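## Task

Pick up the duct tape roll sitting on the top tray of the cart and place it over the shaft of one of the wall pegs facing the supply shelving, so that the end of the peg pokes out through the roll. The robot must not topple or be left leaning, or the task counts as failed.

## Robot and tools

ROBOT. A Dexmate Vega: a base on three wheels (front two steer), a torso of three links (thigh, shank, chest) that fold in a Z via torso_hip_rad, torso_knee_rad and torso_waist_rad, two seven-joint arms with two-finger grippers, and a head (head_pan_rad, head_tilt_rad, head_camera_tilt_rad). Cameras: head_camera, left_wrist_camera, right_wrist_camera (on the back of each hand). Forward lean of the chest equals knee - hip - waist. Start posture is stand (0.469, 1.617, 1.048); other presets: stand_high 0.78, 1.57, 0.44; lean_20 0.52, 1.05, 0.18; lean_45 0.52, 1.05, -0.26; low_lean_45 0, 0, -0.79. Fold the arms before low_lean_45. Fold posture per arm, keys in arm order: left 1, 0.5, -0.6, -2.5, 0, -0.9, 0; right -1, -0.5, 0.6, -2.5, 0, 0.9, 0.

FRAMES. All positions are metres. Base frame: origin on the floor on the centre line at the turning point (0.185 m behind the front axle), x forward, y left, z up. chest, left_hand and right_hand are printed in it. A hand point lies between the fingers, 0.033 m back from the closed tips; fingers extend along the hand's z, close along its y, and the camera side faces -x. Odometry frame is where the base frame was at scene start; base_odometry counts wheel rotation only, so slipping looks like travel.

move. One action per call, plus optional "cameras" (list of camera names or ["all"]; omitted means none after an action, all with no action). An action is either "base" and/or "joints" (with optional "speeds" and "min_time_s"), or "target" alone (optionally with "min_time_s"). Empty call = state plus images.
- base: exactly one key, a relative offset from where the base last reported itself. translate_m: straight drive, forward positive, -2 to 2 m. strafe_m: sideways, left positive, -2 to 2 m (heading may wander ~0.02 rad). rotate_rad: spin in place, counter-clockwise positive, -3.2 to 3.2 rad. Wheels need up to ~1.1 s to re-aim when direction changes.
- joints: a dictionary of absolute joint angles in radians, keyed by joint name; name only those you want moved. Sign notes: left shoulder pitch positive lowers the arm, right shoulder pitch negative lowers it; left wrist pitch positive tips the hand down, right wrist pitch negative does. Grippers 0 (closed) to 0.785; head pans freely only with head_tilt_rad ≤ 0 and head_camera_tilt_rad within -1.1..0.9. Torso joints named together arrive together.
- target: an absolute pose for one hand: side "left"/"right"; x, y, z in base frame metres (-3..3); pitch_deg (90 fingers down, 0 level, -30..95); heading_deg (0 forward, positive counter-clockwise); roll_deg (default 0, jaw line horizontal, positive clockwise viewed from behind); line_only true demands a straight path or refusal. Checked against the robot only, never the room; the base must be still. Straight paths up to 45 cm, otherwise an arc in which the whole arm swings and may flip the hand. If the result reads short (part of ...), resend the same target.
- speeds: top speed per base key for this action: translate_m 0.04-0.5 m/s (default 0.3), strafe_m 0.04-0.3, rotate_rad 0.1-0.6 rad/s. min_time_s 0.1-8 s stretches arm/head motions.

wait: seconds 0-10, optional cameras; robot keeps its last commands. zoom_image: camera and region [x0, y0, x1, y1] in pixels of that camera's latest image, at most 504 by 504. finished_scene: scene number; ends the scene irreversibly, so the roll must stay hung without the robot.

RESULTS. "pictures" gives image order; images may lag the state slightly. "move" reads done or the worst status. Hand: reached (within 10 mm and 2 degrees), short (with the error), refused (nothing moved, reason given). Joint/base words: off_target (stopped away, may still push), contact_stop (arm pushed near full torque ~0.6 s; the whole arm or torso group halts and forgets targets), contact_stop_at_<key>, time_out, not_followed (collision check withheld; "joint command not followed"/"pose unreachable"), limit_stop_at_motor_heat, unfinished. on_its_own lists uncommanded actions. turned_by_wheels and turned_by_imu are radians since the last result; an IMU turn above 0.03 rad after a straight or sideways drive signals a bump. base_tilt in degrees (±2 bias). A refusal or stop cancels the remaining move, wait and finished_scene calls in that reply. Motor temperatures are in °C; MOTOR HOT appears at 65, and 80 triggers a 30-60 s arm shutdown.

GRIPPER. Open fingers form a V: gap ≈ 0.18a-0.002 m at the base, 0.24a-0.002 at the hand point, 0.3a-0.002 at the tips for angle a. The measured angle does not prove a grip; check the wrist camera. Objects sink ~0.02 m as the soft fingers take weight. Closing further below the fit angle squeezes harder and can eject wide objects.

AVOID. The base does not stop on contact: drive slowly near the cart, wall and shelving, and no faster than default with the chest leaned and a load out, or it may tip; a fall is permanent. Never let the arms strike or press on each other, fingers included. Keep joint contact torque below the load limits (wrist joints 21.7 N m, elbow and upper-arm roll 69.6, shoulder 130) to avoid a 10 s torque fault. After any stop, move the arm off what it hit. Don't drop the roll, release it while moving, or slam into fixed objects. Keep the robot level at the end.

Each tool is called after "Call:" in YAML: its name, and indented under it one key for each argument.

## Session

Call:
move:

Scene clock: 0.00 s.
Joint torques (N m): no reading
Motor temperatures (°C): left_arm=[34 33 34 32 38 36 39] | right_arm=[33 31 39 34 36 33 38]
base_odometry: x=+0.000 y=+0.000 heading=+0.000
turned_by_wheels: +0.000
turned_by_imu: +0.000
base_tilt: forward=-0.5 right=-0.8
base_status: not commanded
joint_positions: torso_hip_rad=+0.469 torso_knee_rad=+1.617 torso_waist_rad=+1.048 left_shoulder_pitch_rad=+2.186 left_shoulder_yaw_rad=-0.019 left_upper_arm_roll_rad=+0.011 left_elbow_rad=-1.089 left_forearm_roll_rad=+0.007 left_wrist_pitch_rad=-0.506 left_wrist_yaw_rad=+0.006 left_gripper_rad=+0.005 right_shoulder_pitch_rad=-2.207 right_shoulder_yaw_rad=+0.005 right_upper_arm_roll_rad=+0.012 right_elbow_rad=-1.097 right_forearm_roll_rad=-0.016 right_wrist_pitch_rad=+0.483 right_wrist_yaw_rad=+0.008 right_gripper_rad=+0.005 head_pan_rad=+0.000 head_tilt_rad=+0.000 head_camera_tilt_rad=+0.000
joint_status: not commanded
chest: x=-0.0112 y=+0.0000 z=+1.4155 quat_wxyz=(+0.999, +0.000, +0.050, +0.000) (m; base frame)
left_hand: x=+0.1823 y=+0.2146 z=+0.6262 quat_wxyz=(+0.426, -0.005, +0.905, -0.006) pitch_deg=+39.6 heading_deg=-0.5 roll_deg=-1.1 back=up (m; base frame)
right_hand: x=+0.1639 y=-0.2298 z=+0.6184 quat_wxyz=(+0.409, -0.005, +0.912, +0.000) pitch_deg=+41.7 heading_deg=+0.3 roll_deg=-0.4 back=up (m; base frame)
pictures: head_camera, left_wrist_camera, right_wrist_camera
camera_calibration:
left_wrist_camera: T_world_to_cam=[[-0.00783994, -0.997068, 0.0761183, 0.160849], [-0.703669, -0.0485834, -0.708865, 0.64137], [0.710485, -0.0591196, -0.701225, 0.463526], [0, 0, 0, 1]] pos_world=[0.123245, 0.218941, 0.767437]
right_wrist_camera: T_world_to_cam=[[0.0418412, -0.998828, -0.0243265, -0.217336], [-0.736114, -0.0143549, -0.676706, 0.592346], [0.675563, 0.0462212, -0.735852, 0.50281], [0, 0, 0, 1]] pos_world=[0.105447, -0.231818, 0.76555]

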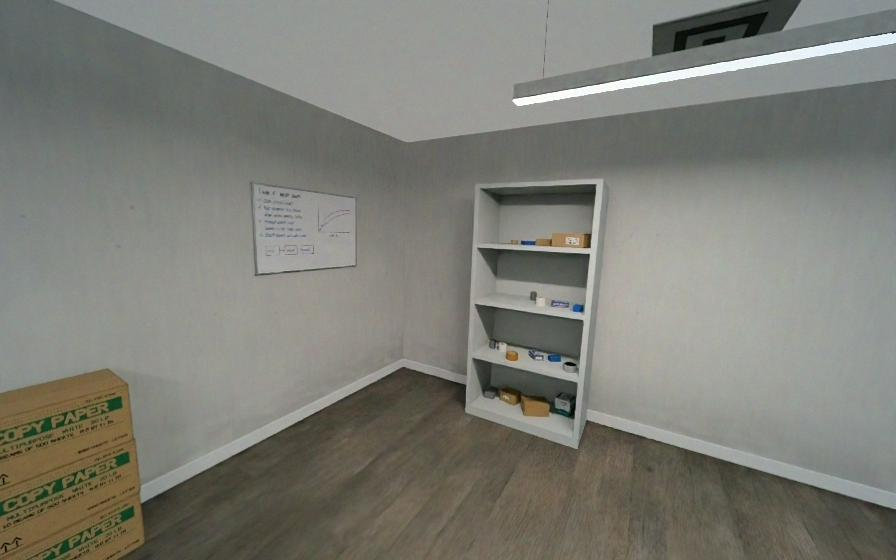

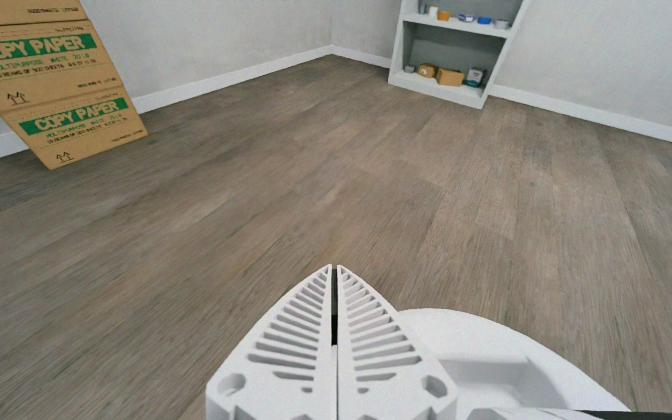

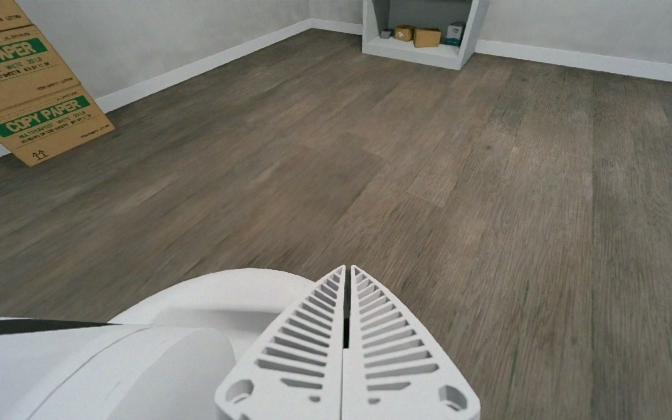

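Look around: shelf is ahead, pegs behind.

Call:
move:
  joints: {"head_pan_rad": 1.5}
  cameras: ["head_camera"]

Call:
move:
  joints: {"head_pan_rad": 2.7}
  cameras: ["head_camera"]

Call:
move:
  joints: {"head_pan_rad": -1.4}
  cameras: ["head_camera"]

Call:
move:
  joints: {"head_pan_rad": -2.5}
  cameras: ["head_camera"]

Scene clock: 5.70 s.
Joint torques (N m): left_arm=[7.54 -0.81 4.54 -2.52 0.26 -2.11 0.27] | right_arm=[-7.53 0.54 0 -2.03 -0.13 1.94 -0.18]
move: done
base_odometry: x=+0.000 y=+0.000 heading=+0.000
turned_by_wheels: +0.000
turned_by_imu: +0.000
base_tilt: forward=-0.6 right=-0.8
base_status: not commanded
joint_positions: torso_hip_rad=+0.469 torso_knee_rad=+1.617 torso_waist_rad=+1.048 left_shoulder_pitch_rad=+2.186 left_shoulder_yaw_rad=-0.019 left_upper_arm_roll_rad=+0.011 left_elbow_rad=-1.089 left_forearm_roll_rad=+0.007 left_wrist_pitch_rad=-0.506 left_wrist_yaw_rad=+0.006 left_gripper_rad=+0.005 right_shoulder_pitch_rad=-2.207 right_shoulder_yaw_rad=+0.005 right_upper_arm_roll_rad=+0.012 right_elbow_rad=-1.097 right_forearm_roll_rad=-0.016 right_wrist_pitch_rad=+0.483 right_wrist_yaw_rad=+0.008 right_gripper_rad=+0.005 head_pan_rad=+1.499 head_tilt_rad=+0.000 head_camera_tilt_rad=+0.000
joint_status: all done
chest: x=-0.0112 y=+0.0000 z=+1.4155 quat_wxyz=(+0.999, +0.000, +0.050, +0.000) (m; base frame)
left_hand: x=+0.1823 y=+0.2146 z=+0.6262 quat_wxyz=(+0.426, -0.005, +0.905, -0.006) pitch_deg=+39.6 heading_deg=-0.5 roll_deg=-1.1 back=up (m; base frame)
right_hand: x=+0.1639 y=-0.2298 z=+0.6184 quat_wxyz=(+0.409, -0.005, +0.912, +0.000) pitch_deg=+41.7 heading_deg=+0.3 roll_deg=-0.4 back=up (m; base frame)
pictures: head_camera
camera_calibration:
head_camera: T_world_to_cam=[[0.993278, -0.093671, -0.0680097, 0.202422], [-0.0717846, -0.0375335, -0.996714, 1.50926], [0.0908106, 0.994895, -0.0440054, 0.0357149], [0, 0, 0, 1]] pos_world=[-0.0959633, 0.0400764, 1.51964]

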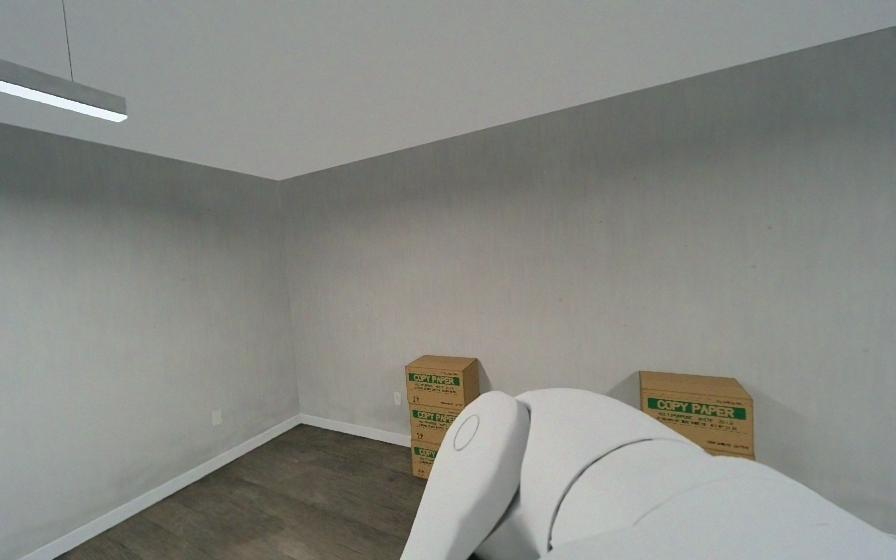

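Scene clock: 7.17 s.
Joint torques (N m): left_arm=[6.35 1.23 0.13 -2.91 0.72 -2.64 0.35] | right_arm=[-6.7 2.08 -0.64 -2.69 0.05 2 -0.23]
move: done
base_odometry: x=+0.000 y=+0.000 heading=+0.000
turned_by_wheels: +0.000
turned_by_imu: +0.000
base_tilt: forward=-0.4 right=-0.9
base_status: not commanded
joint_positions: torso_hip_rad=+0.469 torso_knee_rad=+1.617 torso_waist_rad=+1.048 left_shoulder_pitch_rad=+2.186 left_shoulder_yaw_rad=-0.019 left_upper_arm_roll_rad=+0.011 left_elbow_rad=-1.089 left_forearm_roll_rad=+0.007 left_wrist_pitch_rad=-0.506 left_wrist_yaw_rad=+0.006 left_gripper_rad=+0.005 right_shoulder_pitch_rad=-2.207 right_shoulder_yaw_rad=+0.005 right_upper_arm_roll_rad=+0.012 right_elbow_rad=-1.097 right_forearm_roll_rad=-0.016 right_wrist_pitch_rad=+0.483 right_wrist_yaw_rad=+0.008 right_gripper_rad=+0.005 head_pan_rad=+2.699 head_tilt_rad=+0.000 head_camera_tilt_rad=+0.000
joint_status: all done
chest: x=-0.0112 y=+0.0000 z=+1.4155 quat_wxyz=(+0.999, +0.000, +0.050, +0.000) (m; base frame)
left_hand: x=+0.1823 y=+0.2146 z=+0.6262 quat_wxyz=(+0.426, -0.005, +0.905, -0.006) pitch_deg=+39.6 heading_deg=-0.5 roll_deg=-1.1 back=up (m; base frame)
right_hand: x=+0.1639 y=-0.2298 z=+0.6184 quat_wxyz=(+0.409, -0.005, +0.912, +0.000) pitch_deg=+41.7 heading_deg=+0.3 roll_deg=-0.4 back=up (m; base frame)
pictures: head_camera
camera_calibration:
head_camera: T_world_to_cam=[[0.448772, 0.893546, -0.0133684, 0.0788855], [-0.0547792, 0.0125747, -0.998419, 1.51311], [-0.891966, 0.448795, 0.0545909, -0.187399], [0, 0, 0, 1]] pos_world=[-0.119669, -0.00541093, 1.522]

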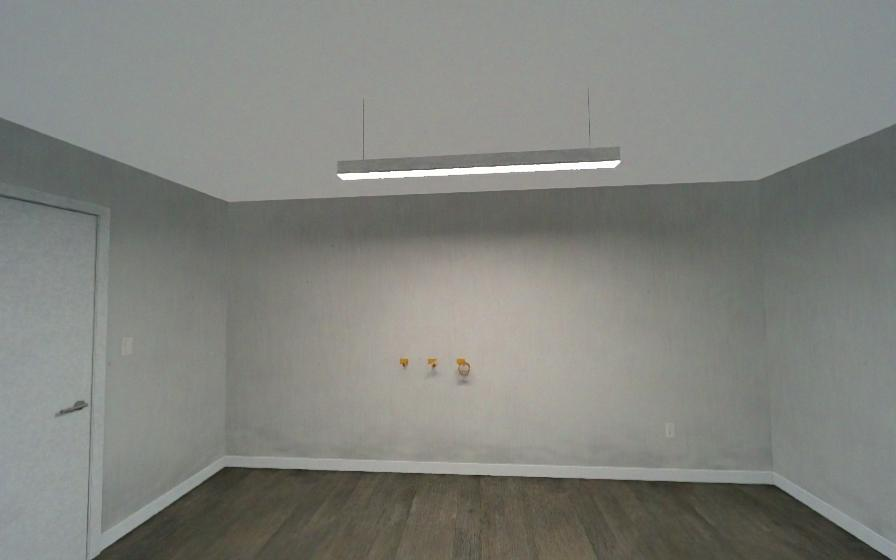

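Scene clock: 10.57 s.
Joint torques (N m): left_arm=[6.48 1.38 -1.05 -1.4 0.35 -1.91 -0.17] | right_arm=[-7.31 1.03 -0.43 -2.8 0.05 2.67 -0.23]
move: done
base_odometry: x=+0.000 y=+0.000 heading=+0.000
turned_by_wheels: +0.000
turned_by_imu: +0.000
base_tilt: forward=-0.4 right=-0.9
base_status: not commanded
joint_positions: torso_hip_rad=+0.469 torso_knee_rad=+1.617 torso_waist_rad=+1.048 left_shoulder_pitch_rad=+2.186 left_shoulder_yaw_rad=-0.019 left_upper_arm_roll_rad=+0.011 left_elbow_rad=-1.089 left_forearm_roll_rad=+0.007 left_wrist_pitch_rad=-0.506 left_wrist_yaw_rad=+0.006 left_gripper_rad=+0.005 right_shoulder_pitch_rad=-2.207 right_shoulder_yaw_rad=+0.005 right_upper_arm_roll_rad=+0.012 right_elbow_rad=-1.097 right_forearm_roll_rad=-0.016 right_wrist_pitch_rad=+0.483 right_wrist_yaw_rad=+0.008 right_gripper_rad=+0.005 head_pan_rad=-1.399 head_tilt_rad=+0.000 head_camera_tilt_rad=+0.000
joint_status: all done
chest: x=-0.0112 y=+0.0000 z=+1.4155 quat_wxyz=(+0.999, +0.000, +0.050, +0.000) (m; base frame)
left_hand: x=+0.1823 y=+0.2146 z=+0.6262 quat_wxyz=(+0.426, -0.005, +0.905, -0.006) pitch_deg=+39.6 heading_deg=-0.5 roll_deg=-1.1 back=up (m; base frame)
right_hand: x=+0.1639 y=-0.2298 z=+0.6184 quat_wxyz=(+0.409, -0.005, +0.912, +0.000) pitch_deg=+41.7 heading_deg=+0.3 roll_deg=-0.4 back=up (m; base frame)
pictures: head_camera
camera_calibration:
head_camera: T_world_to_cam=[[-0.980344, -0.148437, 0.129973, -0.245616], [-0.135791, 0.029717, -0.990292, 1.49473], [0.143134, -0.988475, -0.0492894, 0.0476577], [0, 0, 0, 1]] pos_world=[-0.0446371, -0.033769, 1.51449]

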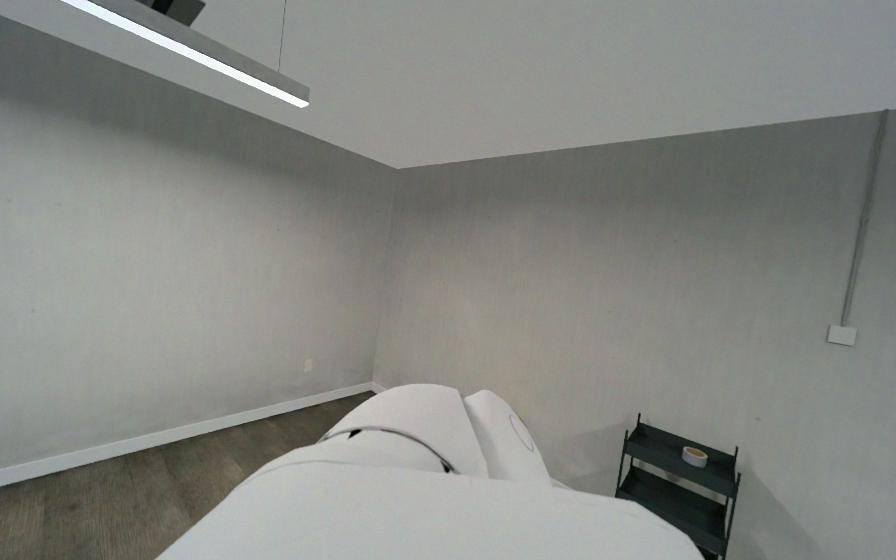

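Scene clock: 11.97 s.
Joint torques (N m): left_arm=[7.13 -0.66 1.64 -3.95 0.5 -2.1 0.33] | right_arm=[-7.05 0.95 -0.24 -2.75 -0.07 1.97 -0.03]
move: done
base_odometry: x=+0.000 y=+0.000 heading=+0.000
turned_by_wheels: +0.000
turned_by_imu: +0.000
base_tilt: forward=-0.4 right=-0.9
base_status: not commanded
joint_positions: torso_hip_rad=+0.469 torso_knee_rad=+1.617 torso_waist_rad=+1.048 left_shoulder_pitch_rad=+2.186 left_shoulder_yaw_rad=-0.019 left_upper_arm_roll_rad=+0.011 left_elbow_rad=-1.089 left_forearm_roll_rad=+0.007 left_wrist_pitch_rad=-0.506 left_wrist_yaw_rad=+0.006 left_gripper_rad=+0.005 right_shoulder_pitch_rad=-2.207 right_shoulder_yaw_rad=+0.005 right_upper_arm_roll_rad=+0.012 right_elbow_rad=-1.097 right_forearm_roll_rad=-0.016 right_wrist_pitch_rad=+0.483 right_wrist_yaw_rad=+0.008 right_gripper_rad=+0.005 head_pan_rad=-2.499 head_tilt_rad=+0.000 head_camera_tilt_rad=+0.000
joint_status: all done
chest: x=-0.0112 y=+0.0000 z=+1.4155 quat_wxyz=(+0.999, +0.000, +0.050, +0.000) (m; base frame)
left_hand: x=+0.1823 y=+0.2146 z=+0.6262 quat_wxyz=(+0.426, -0.005, +0.905, -0.006) pitch_deg=+39.6 heading_deg=-0.5 roll_deg=-1.1 back=up (m; base frame)
right_hand: x=+0.1639 y=-0.2298 z=+0.6184 quat_wxyz=(+0.409, -0.005, +0.912, +0.000) pitch_deg=+41.7 heading_deg=+0.3 roll_deg=-0.4 back=up (m; base frame)
pictures: head_camera
camera_calibration:
head_camera: T_world_to_cam=[[-0.574605, 0.813546, 0.0892862, -0.153429], [-0.0897215, 0.045821, -0.994912, 1.50521], [-0.813498, -0.579692, 0.0466636, -0.169463], [0, 0, 0, 1]] pos_world=[-0.0909696, -0.0423853, 1.51916]

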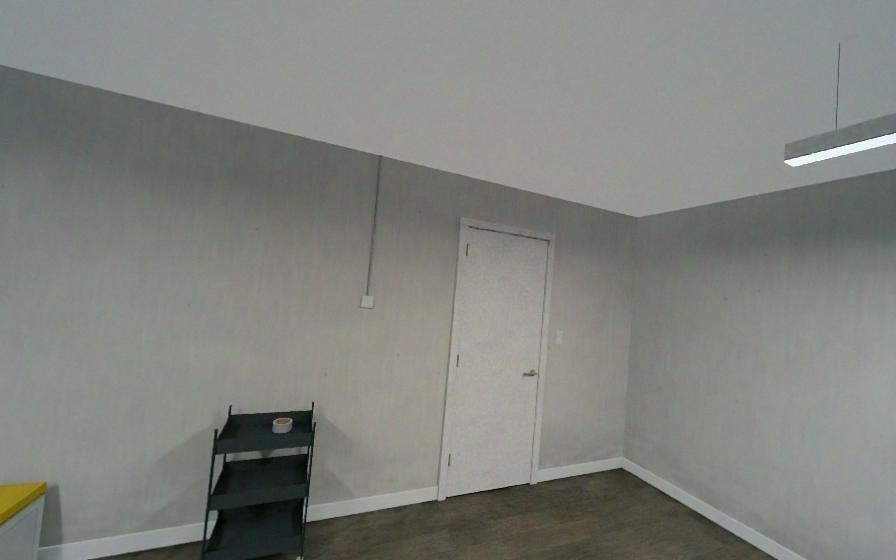

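Call:
move:
  base: {"rotate_rad": -2.2}
  joints: {"head_pan_rad": 0, "head_camera_tilt_rad": 0.4}
  cameras: ["head_camera"]

Scene clock: 42.27 s.
Joint torques (N m): left_arm=[7.14 1.61 0.02 -0.26 0 -2.19 0.22] | right_arm=[-6.79 1.15 -0.21 -2.36 -0.08 2.06 -0.13]
move: done
base_odometry: x=+0.001 y=+0.002 heading=-2.203
turned_by_wheels: -2.203
turned_by_imu: -2.195
base_tilt: forward=-0.6 right=-0.9
base_status: done
joint_positions: torso_hip_rad=+0.469 torso_knee_rad=+1.617 torso_waist_rad=+1.048 left_shoulder_pitch_rad=+2.186 left_shoulder_yaw_rad=-0.019 left_upper_arm_roll_rad=+0.011 left_elbow_rad=-1.089 left_forearm_roll_rad=+0.007 left_wrist_pitch_rad=-0.506 left_wrist_yaw_rad=+0.006 left_gripper_rad=+0.005 right_shoulder_pitch_rad=-2.207 right_shoulder_yaw_rad=+0.005 right_upper_arm_roll_rad=+0.012 right_elbow_rad=-1.097 right_forearm_roll_rad=-0.016 right_wrist_pitch_rad=+0.483 right_wrist_yaw_rad=+0.008 right_gripper_rad=+0.005 head_pan_rad=-0.001 head_tilt_rad=+0.000 head_camera_tilt_rad=+0.399
joint_status: all done
chest: x=-0.0112 y=+0.0000 z=+1.4155 quat_wxyz=(+0.999, +0.000, +0.050, +0.000) (m; base frame)
left_hand: x=+0.1823 y=+0.2146 z=+0.6262 quat_wxyz=(+0.426, -0.005, +0.905, -0.006) pitch_deg=+39.6 heading_deg=-0.5 roll_deg=-1.1 back=up (m; base frame)
right_hand: x=+0.1639 y=-0.2298 z=+0.6184 quat_wxyz=(+0.409, -0.005, +0.912, +0.000) pitch_deg=+41.7 heading_deg=+0.3 roll_deg=-0.4 back=up (m; base frame)
pictures: head_camera
camera_calibration:
head_camera: T_world_to_cam=[[-0.00515568, -0.999249, 0.0384134, -0.0334957], [-0.509433, -0.0304309, -0.859972, 1.27231], [0.860495, -0.0240028, -0.508893, 0.785225], [0, 0, 0, 1]] pos_world=[-0.0276997, 0.0240945, 1.49503]

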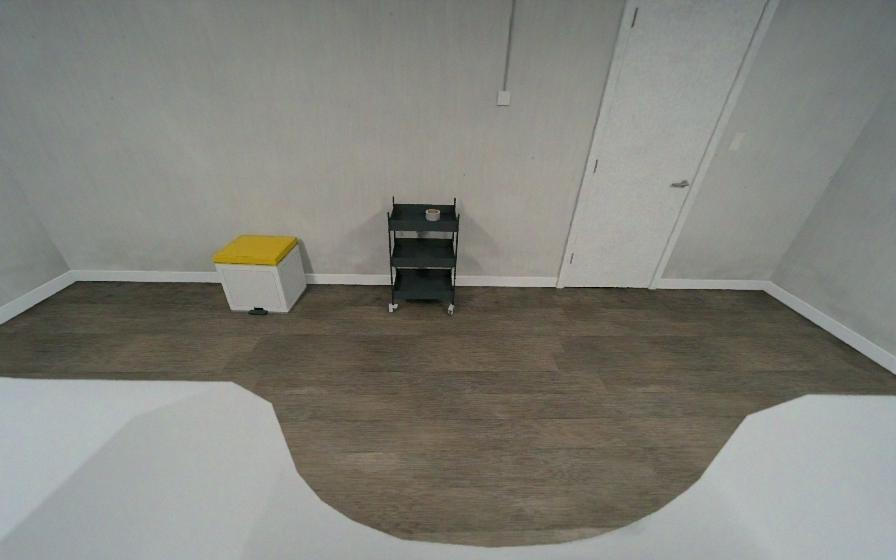

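Call:
move:
  base: {"translate_m": 1.4}
  joints: {"head_camera_tilt_rad": 0.7}
  cameras: ["head_camera"]

Call:
zoom_image:
  camera: "head_camera"
  region: [300, 120, 600, 320]

Scene clock: 58.57 s.
Joint torques (N m): left_arm=[5.28 -0.88 1.63 -0.19 0.81 -2.53 -0.33] | right_arm=[-6.36 1.12 -0.46 -2.02 -0.02 1.86 0.21]
move: done
base_odometry: x=-0.829 y=-1.126 heading=-2.204
turned_by_wheels: -0.002
turned_by_imu: -0.010
base_tilt: forward=-0.6 right=-0.9
base_status: done
joint_positions: torso_hip_rad=+0.469 torso_knee_rad=+1.617 torso_waist_rad=+1.048 left_shoulder_pitch_rad=+2.186 left_shoulder_yaw_rad=-0.019 left_upper_arm_roll_rad=+0.011 left_elbow_rad=-1.089 left_forearm_roll_rad=+0.007 left_wrist_pitch_rad=-0.506 left_wrist_yaw_rad=+0.006 left_gripper_rad=+0.005 right_shoulder_pitch_rad=-2.207 right_shoulder_yaw_rad=+0.005 right_upper_arm_roll_rad=+0.012 right_elbow_rad=-1.097 right_forearm_roll_rad=-0.016 right_wrist_pitch_rad=+0.483 right_wrist_yaw_rad=+0.008 right_gripper_rad=+0.005 head_pan_rad=-0.001 head_tilt_rad=+0.000 head_camera_tilt_rad=+0.699
joint_status: all done
chest: x=-0.0111 y=+0.0000 z=+1.4155 quat_wxyz=(+0.999, +0.000, +0.050, +0.000) (m; base frame)
left_hand: x=+0.1823 y=+0.2146 z=+0.6262 quat_wxyz=(+0.426, -0.005, +0.905, -0.006) pitch_deg=+39.6 heading_deg=-0.5 roll_deg=-1.1 back=up (m; base frame)
right_hand: x=+0.1639 y=-0.2298 z=+0.6184 quat_wxyz=(+0.409, -0.005, +0.912, +0.000) pitch_deg=+41.7 heading_deg=+0.3 roll_deg=-0.4 back=up (m; base frame)
pictures: head_camera
camera_calibration:
head_camera: T_world_to_cam=[[0.00641779, -0.999254, 0.0380765, -0.0320892], [-0.74083, -0.0303267, -0.671007, 0.974094], [0.671662, -0.0239018, -0.740472, 1.11374], [0, 0, 0, 1]] pos_world=[-0.0262107, 0.0240961, 1.47954]

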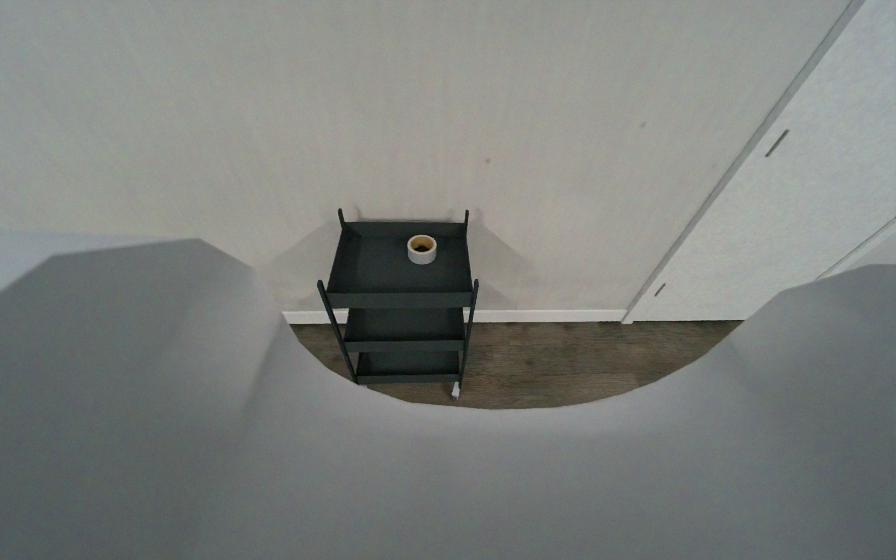

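Scaled by 1.680 from the camera's 896x560 image, which has a finer 960x600 frame.

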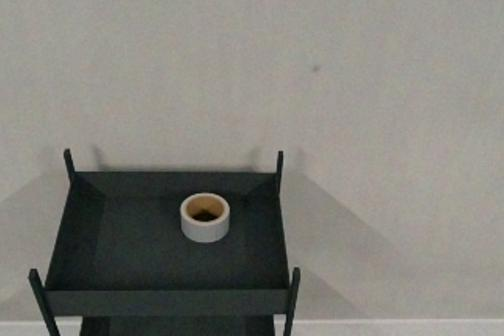

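Call:
move:
  target: {"side":"left","x":0.35,"y":0.25,"z":0.98,"pitch_deg":60,"heading_deg":0}

Call:
move:
  base: {"translate_m": 0.17}
  joints: {"left_gripper_rad": 0.22, "head_camera_tilt_rad": 0.85}

Call:
move:
  target: {"side":"left","x":0.64,"y":0.13,"z":0.87,"pitch_deg":88,"heading_deg":0}
  cameras: ["head_camera","left_wrist_camera"]

Scene clock: 85.07 s.
Joint torques (N m): left_arm=[-8.49 5.84 -9.05 -3.13 -0.19 -0.07 -0.55] | right_arm=[-7.11 2.42 -0.35 -2.18 -0.02 2.25 -0.22]
move: done
base_odometry: x=-0.829 y=-1.126 heading=-2.204
turned_by_wheels: +0.000
turned_by_imu: -0.001
base_tilt: forward=-0.5 right=-1.0
base_status: not commanded
joint_positions: torso_hip_rad=+0.469 torso_knee_rad=+1.617 torso_waist_rad=+1.048 left_shoulder_pitch_rad=+1.923 left_shoulder_yaw_rad=+0.967 left_upper_arm_roll_rad=-0.165 left_elbow_rad=-2.552 left_forearm_roll_rad=+1.095 left_wrist_pitch_rad=-0.859 left_wrist_yaw_rad=-1.344 left_gripper_rad=+0.005 right_shoulder_pitch_rad=-2.207 right_shoulder_yaw_rad=+0.005 right_upper_arm_roll_rad=+0.012 right_elbow_rad=-1.097 right_forearm_roll_rad=-0.016 right_wrist_pitch_rad=+0.483 right_wrist_yaw_rad=+0.008 right_gripper_rad=+0.005 head_pan_rad=-0.001 head_tilt_rad=+0.000 head_camera_tilt_rad=+0.699
joint_status: not commanded
chest: x=-0.0111 y=+0.0000 z=+1.4155 quat_wxyz=(+0.999, +0.000, +0.050, +0.000) (m; base frame)
left_hand: x=+0.3490 y=+0.2487 z=+0.9782 quat_wxyz=(+0.004, +0.967, +0.002, +0.256) pitch_deg=+60.3 heading_deg=-0.7 roll_deg=-1.0 back=down (m; base frame)
left_hand_status: reached (checked arc [the straight line was blocked; over the whole arc the hand travels 0.58 m to end 0.39 m from its start, up to 0.16 m off the straight line; left_elbow_rad turns most, 1.47 rad; on the way or at its end the hand turns up to 180 deg from its attitude at the start], planned for 4.9 s): 2 mm and 0.6 deg off.
right_hand: x=+0.1639 y=-0.2298 z=+0.6184 quat_wxyz=(+0.409, -0.005, +0.912, +0.000) pitch_deg=+41.7 heading_deg=+0.3 roll_deg=-0.4 back=up (m; base frame)
pictures: none

Scene clock: 87.23 s.
Joint torques (N m): left_arm=[-9.07 7.75 -12.68 -5.38 0.03 -1.17 -0.23] | right_arm=[-7.96 0.39 -0.2 -2.09 -0.03 1.51 0]
move: done
base_odometry: x=-0.929 y=-1.263 heading=-2.206
turned_by_wheels: -0.002
turned_by_imu: -0.002
base_tilt: forward=-0.6 right=-0.8
base_status: done
joint_positions: torso_hip_rad=+0.469 torso_knee_rad=+1.617 torso_waist_rad=+1.048 left_shoulder_pitch_rad=+1.922 left_shoulder_yaw_rad=+0.970 left_upper_arm_roll_rad=-0.166 left_elbow_rad=-2.556 left_forearm_roll_rad=+1.098 left_wrist_pitch_rad=-0.860 left_wrist_yaw_rad=-1.348 left_gripper_rad=+0.220 right_shoulder_pitch_rad=-2.207 right_shoulder_yaw_rad=+0.005 right_upper_arm_roll_rad=+0.012 right_elbow_rad=-1.097 right_forearm_roll_rad=-0.016 right_wrist_pitch_rad=+0.483 right_wrist_yaw_rad=+0.008 right_gripper_rad=+0.005 head_pan_rad=-0.001 head_tilt_rad=+0.000 head_camera_tilt_rad=+0.849
joint_status: all done
chest: x=-0.0111 y=+0.0000 z=+1.4155 quat_wxyz=(+0.999, +0.000, +0.050, +0.000) (m; base frame)
left_hand: x=+0.3498 y=+0.2498 z=+0.9798 quat_wxyz=(+0.000, +0.966, +0.000, +0.259) pitch_deg=+60.0 heading_deg=-0.1 roll_deg=-0.1 back=down (m; base frame)
right_hand: x=+0.1639 y=-0.2298 z=+0.6184 quat_wxyz=(+0.409, -0.005, +0.912, +0.000) pitch_deg=+41.7 heading_deg=+0.3 roll_deg=-0.4 back=up (m; base frame)
pictures: none

Scene clock: 87.53 s.
Joint torques (N m): left_arm=[-8.5 3.68 -12.94 -4.75 0.3 0.22 0.02] | right_arm=[-6.94 0.82 -0.29 -3.03 -0.01 2.61 -0.02]
move: refused
base_odometry: x=-0.929 y=-1.263 heading=-2.206
turned_by_wheels: +0.000
turned_by_imu: +0.000
base_tilt: forward=-0.6 right=-0.8
base_status: not commanded
joint_positions: torso_hip_rad=+0.469 torso_knee_rad=+1.617 torso_waist_rad=+1.048 left_shoulder_pitch_rad=+1.922 left_shoulder_yaw_rad=+0.970 left_upper_arm_roll_rad=-0.166 left_elbow_rad=-2.556 left_forearm_roll_rad=+1.098 left_wrist_pitch_rad=-0.860 left_wrist_yaw_rad=-1.348 left_gripper_rad=+0.220 right_shoulder_pitch_rad=-2.207 right_shoulder_yaw_rad=+0.005 right_upper_arm_roll_rad=+0.012 right_elbow_rad=-1.097 right_forearm_roll_rad=-0.016 right_wrist_pitch_rad=+0.483 right_wrist_yaw_rad=+0.008 right_gripper_rad=+0.005 head_pan_rad=-0.001 head_tilt_rad=+0.000 head_camera_tilt_rad=+0.849
joint_status: not commanded
chest: x=-0.0111 y=+0.0000 z=+1.4155 quat_wxyz=(+0.999, +0.000, +0.050, +0.000) (m; base frame)
left_hand: x=+0.3499 y=+0.2498 z=+0.9798 quat_wxyz=(+0.000, +0.966, +0.000, +0.259) pitch_deg=+60.0 heading_deg=-0.1 roll_deg=-0.1 back=down (m; base frame)
left_hand_status: refused: no posture of the arm gets there (left_wrist_pitch_rad at its limit): the closest leaves the hand 5.1 cm and 8 deg from the pose. Nothing moved. At pitch 73 a posture exists at this place; the way there is not checked.
right_hand: x=+0.1639 y=-0.2298 z=+0.6184 quat_wxyz=(+0.409, -0.005, +0.912, +0.000) pitch_deg=+41.7 heading_deg=+0.3 roll_deg=-0.4 back=up (m; base frame)
pictures: head_camera, left_wrist_camera
camera_calibration:
head_camera: T_world_to_cam=[[0.0120933, -0.999257, 0.0366069, -0.0294693], [-0.832821, -0.0303271, -0.552711, 0.791539], [0.55341, -0.0238029, -0.832569, 1.24098], [0, 0, 0, 1]] pos_world=[-0.0272037, 0.0240966, 1.47177]
left_wrist_camera: T_world_to_cam=[[-0.0581382, 0.998099, 0.0204514, -0.255926], [0.817559, 0.0358456, 0.574728, -0.799279], [0.572902, 0.0501339, -0.818089, 0.729843], [0, 0, 0, 1]] pos_world=[0.220451, 0.2475, 1.06168]

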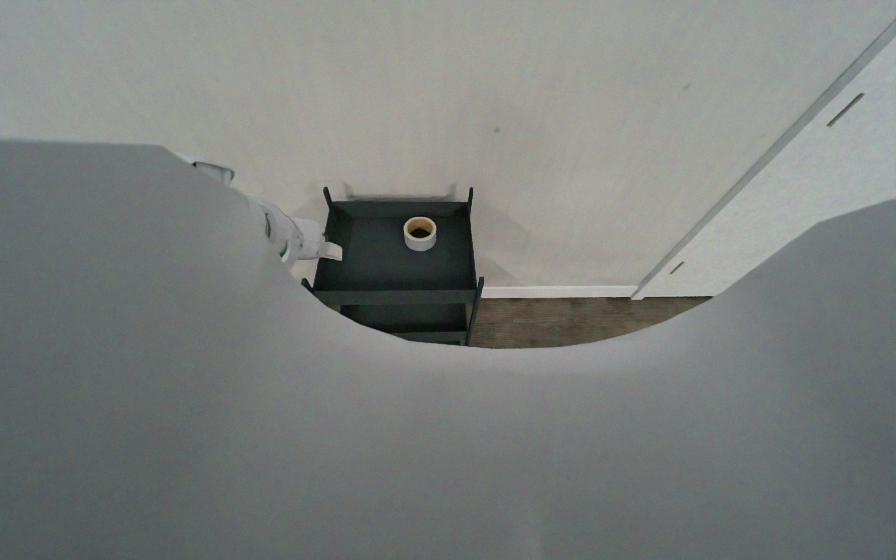

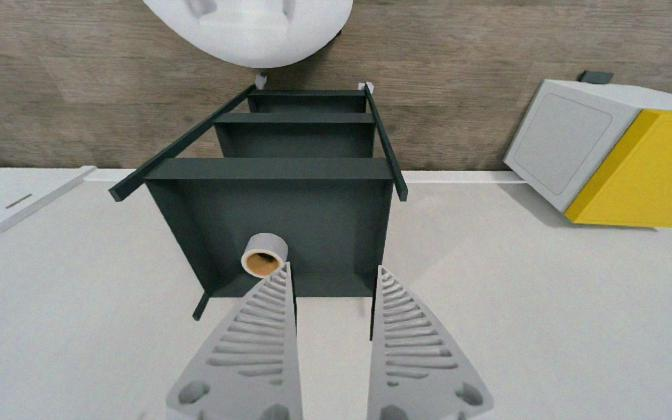

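Call:
move:
  joints: {"left_shoulder_pitch_rad": 1.3, "left_shoulder_yaw_rad": 0.15, "left_upper_arm_roll_rad": 0, "left_elbow_rad": -2.0, "left_forearm_roll_rad": 0, "left_wrist_pitch_rad": 1.0, "left_wrist_yaw_rad": 0}
  min_time_s: 5

Call:
move:
  joints: {"torso_hip_rad": 0.5, "torso_knee_rad": 1.35, "torso_waist_rad": 0.35, "head_camera_tilt_rad":0.5}
  cameras: ["head_camera","left_wrist_camera"]

Scene clock: 120.43 s.
Joint torques (N m): left_arm=[-19.12 1.6 2.73 -6.31 -0.67 -1.72 0.5] | right_arm=[-6.71 2.43 -0.01 -1.68 -0.01 1.97 -0.09]
move: done
base_odometry: x=-0.929 y=-1.263 heading=-2.206
turned_by_wheels: +0.000
turned_by_imu: -0.001
base_tilt: forward=-0.5 right=-0.7
base_status: not commanded
joint_positions: torso_hip_rad=+0.469 torso_knee_rad=+1.617 torso_waist_rad=+1.048 left_shoulder_pitch_rad=+1.302 left_shoulder_yaw_rad=+0.152 left_upper_arm_roll_rad=-0.001 left_elbow_rad=-2.002 left_forearm_roll_rad=+0.003 left_wrist_pitch_rad=+0.996 left_wrist_yaw_rad=-0.003 left_gripper_rad=+0.220 right_shoulder_pitch_rad=-2.207 right_shoulder_yaw_rad=+0.005 right_upper_arm_roll_rad=+0.012 right_elbow_rad=-1.097 right_forearm_roll_rad=-0.016 right_wrist_pitch_rad=+0.483 right_wrist_yaw_rad=+0.008 right_gripper_rad=+0.005 head_pan_rad=-0.001 head_tilt_rad=+0.000 head_camera_tilt_rad=+0.849
joint_status: all done
chest: x=-0.0111 y=+0.0000 z=+1.4155 quat_wxyz=(+0.999, +0.000, +0.050, +0.000) (m; base frame)
left_hand: x=+0.6997 y=+0.2910 z=+1.0899 quat_wxyz=(+0.552, +0.032, +0.830, +0.070) pitch_deg=+22.3 heading_deg=+5.0 roll_deg=+9.4 back=up (m; base frame)
right_hand: x=+0.1639 y=-0.2298 z=+0.6184 quat_wxyz=(+0.409, -0.005, +0.912, +0.000) pitch_deg=+41.7 heading_deg=+0.3 roll_deg=-0.4 back=up (m; base frame)
pictures: none

Scene clock: 124.30 s.
Joint torques (N m): left_arm=[-14.19 0.64 1.09 -5.44 -0.21 -1.48 0.57] | right_arm=[-15.95 0.51 -0.19 -0.06 0.01 1.64 0.13]
move: done
base_odometry: x=-0.929 y=-1.263 heading=-2.206
turned_by_wheels: +0.000
turned_by_imu: +0.000
base_tilt: forward=-0.5 right=-0.8
base_status: not commanded
joint_positions: torso_hip_rad=+0.500 torso_knee_rad=+1.350 torso_waist_rad=+0.350 left_shoulder_pitch_rad=+1.300 left_shoulder_yaw_rad=+0.150 left_upper_arm_roll_rad=+0.000 left_elbow_rad=-2.000 left_forearm_roll_rad=+0.000 left_wrist_pitch_rad=+1.000 left_wrist_yaw_rad=+0.000 left_gripper_rad=+0.220 right_shoulder_pitch_rad=-2.207 right_shoulder_yaw_rad=+0.005 right_upper_arm_roll_rad=+0.012 right_elbow_rad=-1.097 right_forearm_roll_rad=-0.016 right_wrist_pitch_rad=+0.483 right_wrist_yaw_rad=+0.008 right_gripper_rad=+0.005 head_pan_rad=-0.001 head_tilt_rad=+0.000 head_camera_tilt_rad=+0.501
joint_status: all done
chest: x=+0.0396 y=+0.0000 z=+1.3542 quat_wxyz=(+0.969, +0.000, +0.247, +0.000) (m; base frame)
left_hand: x=+0.5669 y=+0.2903 z=+0.7764 quat_wxyz=(+0.375, +0.043, +0.924, +0.061) pitch_deg=+45.4 heading_deg=+6.6 roll_deg=+12.0 back=up (m; base frame)
right_hand: x=-0.1096 y=-0.2298 z=+0.5520 quat_wxyz=(+0.220, -0.005, +0.976, +0.001) pitch_deg=+64.6 heading_deg=+0.4 roll_deg=-0.1 back=up (m; base frame)
pictures: head_camera, left_wrist_camera
camera_calibration:
head_camera: T_world_to_cam=[[0.0139965, -0.999251, 0.0360757, -0.0282259], [-0.860119, -0.0304307, -0.509184, 0.774919], [0.509901, -0.0239026, -0.859901, 1.20147], [0, 0, 0, 1]] pos_world=[0.0542851, 0.0240949, 1.42874]
left_wrist_camera: T_world_to_cam=[[-0.0382333, -0.995719, -0.0841537, 0.369139], [-0.775867, 0.0826525, -0.625459, 0.960331], [0.629737, 0.0413787, -0.775706, 0.374515], [0, 0, 0, 1]] pos_world=[0.523356, 0.272688, 0.922226]

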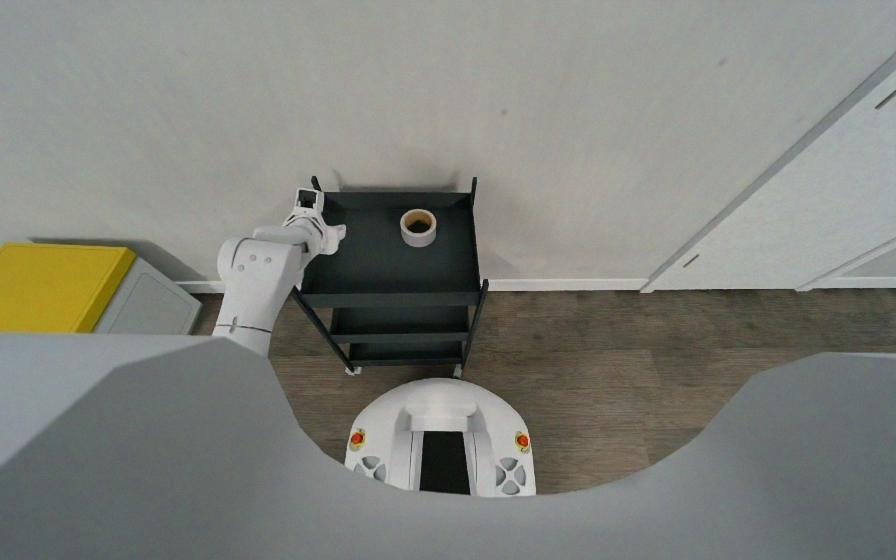

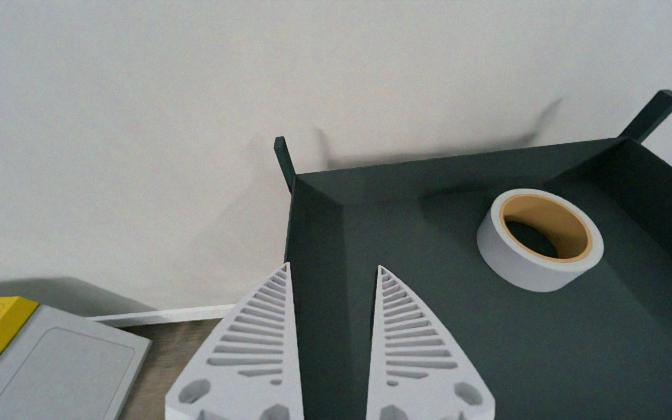

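Call:
move:
  target: {"side":"left","x":0.65,"y":0.125,"z":0.82,"pitch_deg":89,"heading_deg":0}
  cameras: ["head_camera","left_wrist_camera"]

Scene clock: 129.37 s.
Joint torques (N m): left_arm=[-10.95 0.59 2.52 -5.93 0.08 -0.91 0.73] | right_arm=[-16.15 0.73 -0.27 -0.66 -0.05 1.49 -0.04]
move: refused
base_odometry: x=-0.929 y=-1.263 heading=-2.206
turned_by_wheels: +0.000
turned_by_imu: +0.000
base_tilt: forward=-0.6 right=-0.7
base_status: not commanded
joint_positions: torso_hip_rad=+0.500 torso_knee_rad=+1.350 torso_waist_rad=+0.350 left_shoulder_pitch_rad=+1.300 left_shoulder_yaw_rad=+0.150 left_upper_arm_roll_rad=+0.000 left_elbow_rad=-2.000 left_forearm_roll_rad=+0.000 left_wrist_pitch_rad=+1.000 left_wrist_yaw_rad=+0.000 left_gripper_rad=+0.220 right_shoulder_pitch_rad=-2.207 right_shoulder_yaw_rad=+0.005 right_upper_arm_roll_rad=+0.012 right_elbow_rad=-1.097 right_forearm_roll_rad=-0.016 right_wrist_pitch_rad=+0.483 right_wrist_yaw_rad=+0.008 right_gripper_rad=+0.005 head_pan_rad=-0.001 head_tilt_rad=+0.000 head_camera_tilt_rad=+0.501
joint_status: not commanded
chest: x=+0.0396 y=+0.0000 z=+1.3542 quat_wxyz=(+0.969, +0.000, +0.247, +0.000) (m; base frame)
left_hand: x=+0.5669 y=+0.2903 z=+0.7764 quat_wxyz=(+0.375, +0.043, +0.924, +0.061) pitch_deg=+45.4 heading_deg=+6.6 roll_deg=+12.0 back=up (m; base frame)
left_hand_status: refused: no posture of the arm gets there (out of reach): the closest leaves the hand 2.2 cm and 3 deg from the pose. Nothing moved. At pitch 74 a posture exists at this place; the way there is not checked.
right_hand: x=-0.1096 y=-0.2298 z=+0.5520 quat_wxyz=(+0.220, -0.005, +0.976, +0.001) pitch_deg=+64.6 heading_deg=+0.4 roll_deg=-0.1 back=up (m; base frame)
pictures: head_camera, left_wrist_camera
camera_calibration:
head_camera: T_world_to_cam=[[0.0139965, -0.999251, 0.0360757, -0.0282259], [-0.860119, -0.0304307, -0.509184, 0.774919], [0.509901, -0.0239026, -0.859901, 1.20147], [0, 0, 0, 1]] pos_world=[0.0542851, 0.0240949, 1.42874]
left_wrist_camera: T_world_to_cam=[[-0.0382333, -0.995719, -0.0841537, 0.369139], [-0.775867, 0.0826525, -0.625459, 0.960331], [0.629737, 0.0413787, -0.775706, 0.374515], [0, 0, 0, 1]] pos_world=[0.523356, 0.272688, 0.922226]

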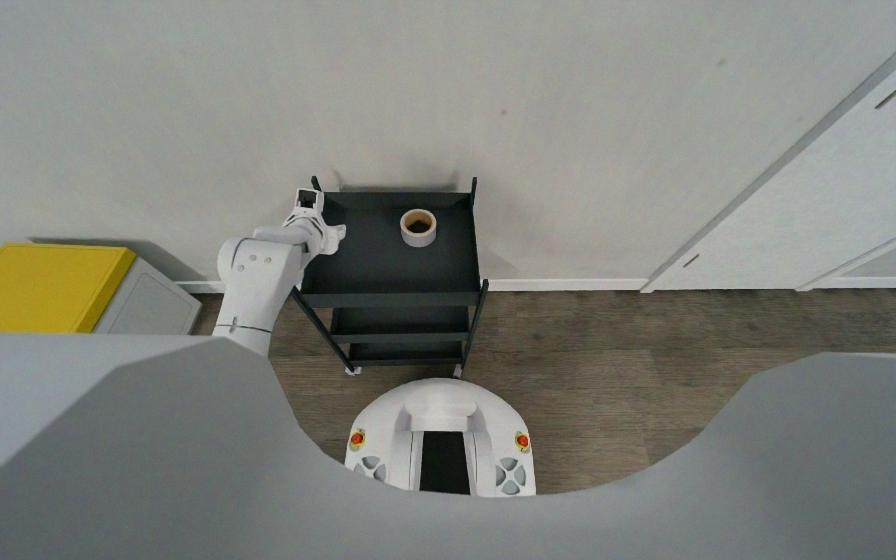

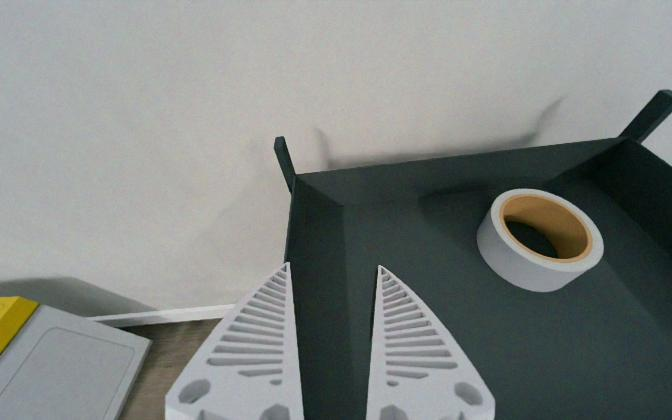

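Call:
move:
  joints: {"left_shoulder_pitch_rad": 0.9, "left_elbow_rad": -2.1, "left_wrist_pitch_rad":1.3, "right_shoulder_pitch_rad": -1.8}

Call:
move:
  joints: {"torso_hip_rad": 0.52, "torso_knee_rad": 1.22, "torso_waist_rad": -0.03}

Call:
move:
  target: {"side":"left","x":0.65,"y":0.125,"z":0.82,"pitch_deg":89,"heading_deg":0}
  cameras: ["head_camera","left_wrist_camera"]

Scene clock: 140.87 s.
Joint torques (N m): left_arm=[-19.77 0.17 1.71 -6.51 -0.31 -0.73 0.53] | right_arm=[0.42 1.13 -0.29 -2.03 -0.1 2.08 -0.12]
move: done
base_odometry: x=-0.929 y=-1.263 heading=-2.206
turned_by_wheels: +0.000
turned_by_imu: -0.001
base_tilt: forward=-0.5 right=-0.7
base_status: not commanded
joint_positions: torso_hip_rad=+0.500 torso_knee_rad=+1.350 torso_waist_rad=+0.350 left_shoulder_pitch_rad=+0.904 left_shoulder_yaw_rad=+0.150 left_upper_arm_roll_rad=+0.000 left_elbow_rad=-2.099 left_forearm_roll_rad=+0.000 left_wrist_pitch_rad=+1.297 left_wrist_yaw_rad=+0.000 left_gripper_rad=+0.220 right_shoulder_pitch_rad=-1.805 right_shoulder_yaw_rad=+0.005 right_upper_arm_roll_rad=+0.012 right_elbow_rad=-1.097 right_forearm_roll_rad=-0.016 right_wrist_pitch_rad=+0.483 right_wrist_yaw_rad=+0.008 right_gripper_rad=+0.005 head_pan_rad=-0.001 head_tilt_rad=+0.000 head_camera_tilt_rad=+0.501
joint_status: all done
chest: x=+0.0396 y=+0.0000 z=+1.3542 quat_wxyz=(+0.969, +0.000, +0.247, +0.000) (m; base frame)
left_hand: x=+0.6997 y=+0.2953 z=+0.9825 quat_wxyz=(+0.464, +0.023, +0.883, +0.071) pitch_deg=+34.0 heading_deg=+7.2 roll_deg=+10.2 back=up (m; base frame)
right_hand: x=+0.2167 y=-0.2298 z=+0.5576 quat_wxyz=(+0.411, -0.005, +0.912, +0.000) pitch_deg=+41.5 heading_deg=+0.3 roll_deg=-0.4 back=up (m; base frame)
pictures: none

Scene clock: 143.57 s.
Joint torques (N m): left_arm=[-13.75 2.48 4.52 -4.89 -0.02 -1.25 0.97] | right_arm=[-0.71 0.42 -0.68 -1.37 -0.17 1.76 -0.16]
move: done
base_odometry: x=-0.929 y=-1.263 heading=-2.206
turned_by_wheels: +0.000
turned_by_imu: +0.000
base_tilt: forward=-0.5 right=-0.8
base_status: not commanded
joint_positions: torso_hip_rad=+0.520 torso_knee_rad=+1.220 torso_waist_rad=-0.030 left_shoulder_pitch_rad=+0.900 left_shoulder_yaw_rad=+0.150 left_upper_arm_roll_rad=+0.000 left_elbow_rad=-2.100 left_forearm_roll_rad=+0.000 left_wrist_pitch_rad=+1.300 left_wrist_yaw_rad=+0.000 left_gripper_rad=+0.220 right_shoulder_pitch_rad=-1.800 right_shoulder_yaw_rad=+0.005 right_upper_arm_roll_rad=+0.012 right_elbow_rad=-1.097 right_forearm_roll_rad=-0.016 right_wrist_pitch_rad=+0.483 right_wrist_yaw_rad=+0.008 right_gripper_rad=+0.005 head_pan_rad=-0.001 head_tilt_rad=+0.000 head_camera_tilt_rad=+0.501
joint_status: all done
chest: x=+0.0725 y=+0.0000 z=+1.2791 quat_wxyz=(+0.934, +0.000, +0.357, +0.000) (m; base frame)
left_hand: x=+0.6318 y=+0.2953 z=+0.7687 quat_wxyz=(+0.361, +0.031, +0.930, +0.068) pitch_deg=+46.9 heading_deg=+8.8 roll_deg=+12.6 back=up (m; base frame)
right_hand: x=+0.0667 y=-0.2298 z=+0.4631 quat_wxyz=(+0.305, -0.005, +0.952, +0.000) pitch_deg=+54.5 heading_deg=+0.3 roll_deg=-0.3 back=up (m; base frame)
pictures: none

Scene clock: 152.10 s.
Joint torques (N m): left_arm=[-29.58 -2.38 4.15 -4.24 0.23 0.21 0.33] | right_arm=[-0.69 0.87 -0.44 -1.64 -0.02 1.86 0.09]
move: done
base_odometry: x=-0.929 y=-1.263 heading=-2.206
turned_by_wheels: +0.000
turned_by_imu: -0.001
base_tilt: forward=-0.7 right=-0.8
base_status: not commanded
joint_positions: torso_hip_rad=+0.520 torso_knee_rad=+1.220 torso_waist_rad=-0.030 left_shoulder_pitch_rad=-0.582 left_shoulder_yaw_rad=-0.139 left_upper_arm_roll_rad=+0.123 left_elbow_rad=+0.087 left_forearm_roll_rad=-0.590 left_wrist_pitch_rad=+1.288 left_wrist_yaw_rad=+0.471 left_gripper_rad=+0.220 right_shoulder_pitch_rad=-1.800 right_shoulder_yaw_rad=+0.005 right_upper_arm_roll_rad=+0.012 right_elbow_rad=-1.097 right_forearm_roll_rad=-0.016 right_wrist_pitch_rad=+0.483 right_wrist_yaw_rad=+0.008 right_gripper_rad=+0.005 head_pan_rad=-0.001 head_tilt_rad=+0.000 head_camera_tilt_rad=+0.501
joint_status: not commanded
chest: x=+0.0725 y=+0.0000 z=+1.2791 quat_wxyz=(+0.934, +0.000, +0.357, +0.000) (m; base frame)
left_hand: x=+0.6506 y=+0.1249 z=+0.8193 quat_wxyz=(+0.009, +0.000, +1.000, +0.000) pitch_deg=+88.9 heading_deg=+0.0 roll_deg=+0.0 (m; base frame)
left_hand_status: reached (checked arc [no straight line was possible; over the whole arc the hand travels 0.34 m to end 0.18 m from its start, up to 0.13 m off the straight line; left_elbow_rad turns most, 2.19 rad; on the way or at its end the hand turns up to 42 deg from its attitude at the start], planned for 7.2 s): 1 mm and 0.1 deg off.
right_hand: x=+0.0667 y=-0.2298 z=+0.4631 quat_wxyz=(+0.305, -0.005, +0.952, +0.000) pitch_deg=+54.5 heading_deg=+0.3 roll_deg=-0.3 back=up (m; base frame)
pictures: head_camera, left_wrist_camera
camera_calibration:
head_camera: T_world_to_cam=[[0.0218526, -0.999251, 0.0319334, -0.0212467], [-0.953561, -0.0304296, -0.299658, 0.503707], [0.300405, -0.0239021, -0.953512, 1.25504], [0, 0, 0, 1]] pos_world=[0.103759, 0.024095, 1.34831]
left_wrist_camera: T_world_to_cam=[[0.0390617, -0.998044, 0.0488081, 0.0523774], [-0.996833, -0.0355355, 0.0711366, 0.653476], [-0.069263, -0.0514322, -0.996272, 1.00904], [0, 0, 0, 1]] pos_world=[0.71925, 0.127394, 0.956235]

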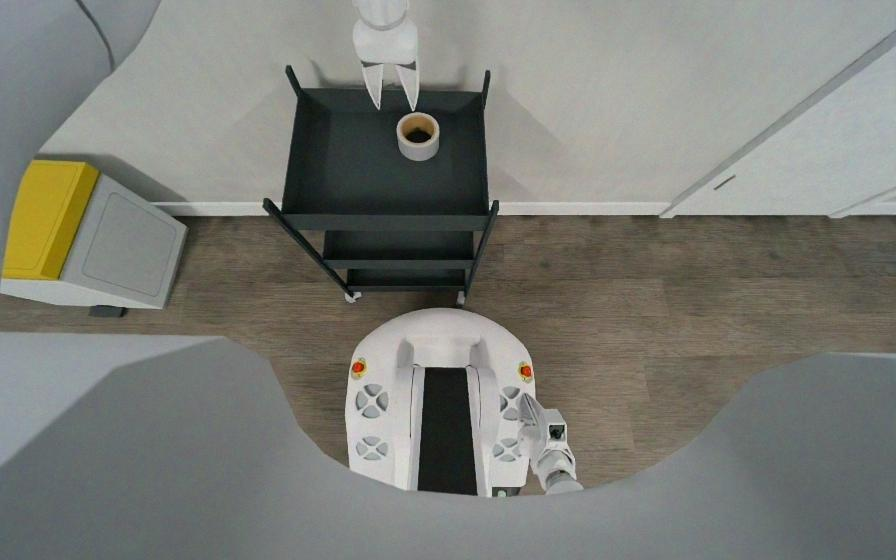

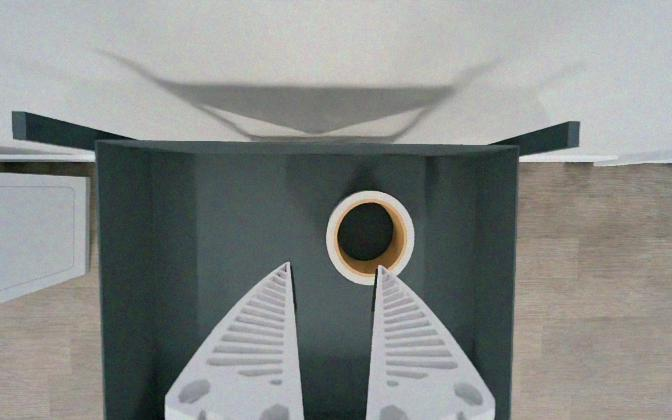

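Call:
move:
  target: {"side":"left","x":0.66,"y":0.124,"z":0.745,"pitch_deg":89,"heading_deg":0}
  cameras: ["head_camera","left_wrist_camera"]

Scene clock: 157.27 s.
Joint torques (N m): left_arm=[-30.03 -2.15 3.63 -3.1 -0.54 -1.37 0.34] | right_arm=[-1.46 1.89 -0.46 -1.47 0.06 1.75 0.01]
move: refused
base_odometry: x=-0.929 y=-1.263 heading=-2.206
turned_by_wheels: +0.000
turned_by_imu: +0.000
base_tilt: forward=-0.6 right=-0.9
base_status: not commanded
joint_positions: torso_hip_rad=+0.520 torso_knee_rad=+1.220 torso_waist_rad=-0.030 left_shoulder_pitch_rad=-0.585 left_shoulder_yaw_rad=-0.139 left_upper_arm_roll_rad=+0.123 left_elbow_rad=+0.091 left_forearm_roll_rad=-0.591 left_wrist_pitch_rad=+1.288 left_wrist_yaw_rad=+0.472 left_gripper_rad=+0.220 right_shoulder_pitch_rad=-1.800 right_shoulder_yaw_rad=+0.005 right_upper_arm_roll_rad=+0.012 right_elbow_rad=-1.097 right_forearm_roll_rad=-0.016 right_wrist_pitch_rad=+0.483 right_wrist_yaw_rad=+0.008 right_gripper_rad=+0.005 head_pan_rad=-0.001 head_tilt_rad=+0.000 head_camera_tilt_rad=+0.501
joint_status: not commanded
chest: x=+0.0725 y=+0.0000 z=+1.2791 quat_wxyz=(+0.934, +0.000, +0.357, +0.000) (m; base frame)
left_hand: x=+0.6499 y=+0.1250 z=+0.8199 quat_wxyz=(+0.009, +0.000, +1.000, +0.000) pitch_deg=+89.0 heading_deg=+0.0 roll_deg=+0.0 (m; base frame)
left_hand_status: refused: no posture of the arm gets there (out of reach): the closest leaves the hand 1.0 cm and 1 deg from the pose. Nothing moved. At pitch 74 a posture exists at this place; the way there is not checked.
right_hand: x=+0.0667 y=-0.2298 z=+0.4631 quat_wxyz=(+0.305, -0.005, +0.952, +0.000) pitch_deg=+54.5 heading_deg=+0.3 roll_deg=-0.3 back=up (m; base frame)
pictures: head_camera, left_wrist_camera
camera_calibration:
head_camera: T_world_to_cam=[[0.0218526, -0.999251, 0.0319334, -0.0212467], [-0.953561, -0.0304296, -0.299658, 0.503707], [0.300405, -0.0239021, -0.953512, 1.25504], [0, 0, 0, 1]] pos_world=[0.103759, 0.024095, 1.34831]
left_wrist_camera: T_world_to_cam=[[0.0391874, -0.998071, 0.0481502, 0.0528231], [-0.996738, -0.0356415, 0.0724137, 0.651662], [-0.0705579, -0.0508308, -0.996212, 1.0102], [0, 0, 0, 1]] pos_world=[0.718743, 0.127297, 0.956637]

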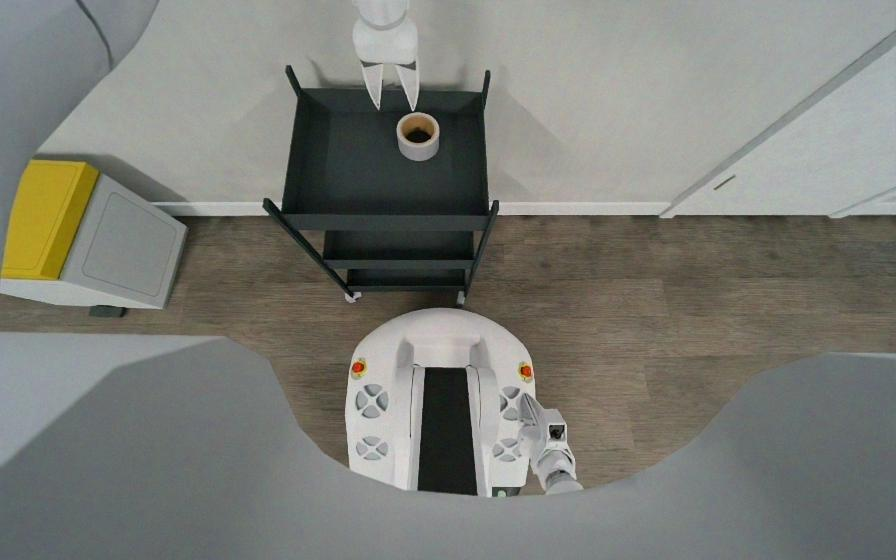

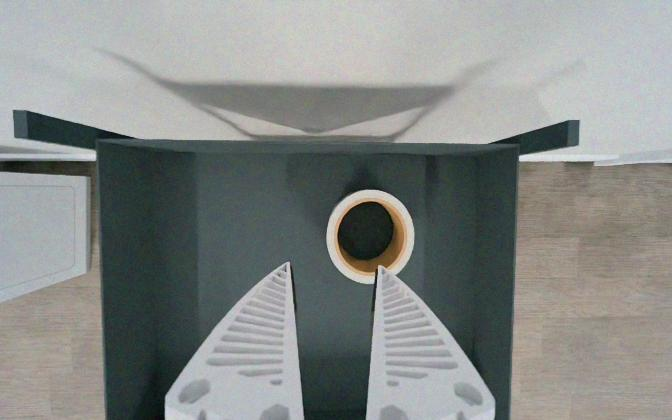

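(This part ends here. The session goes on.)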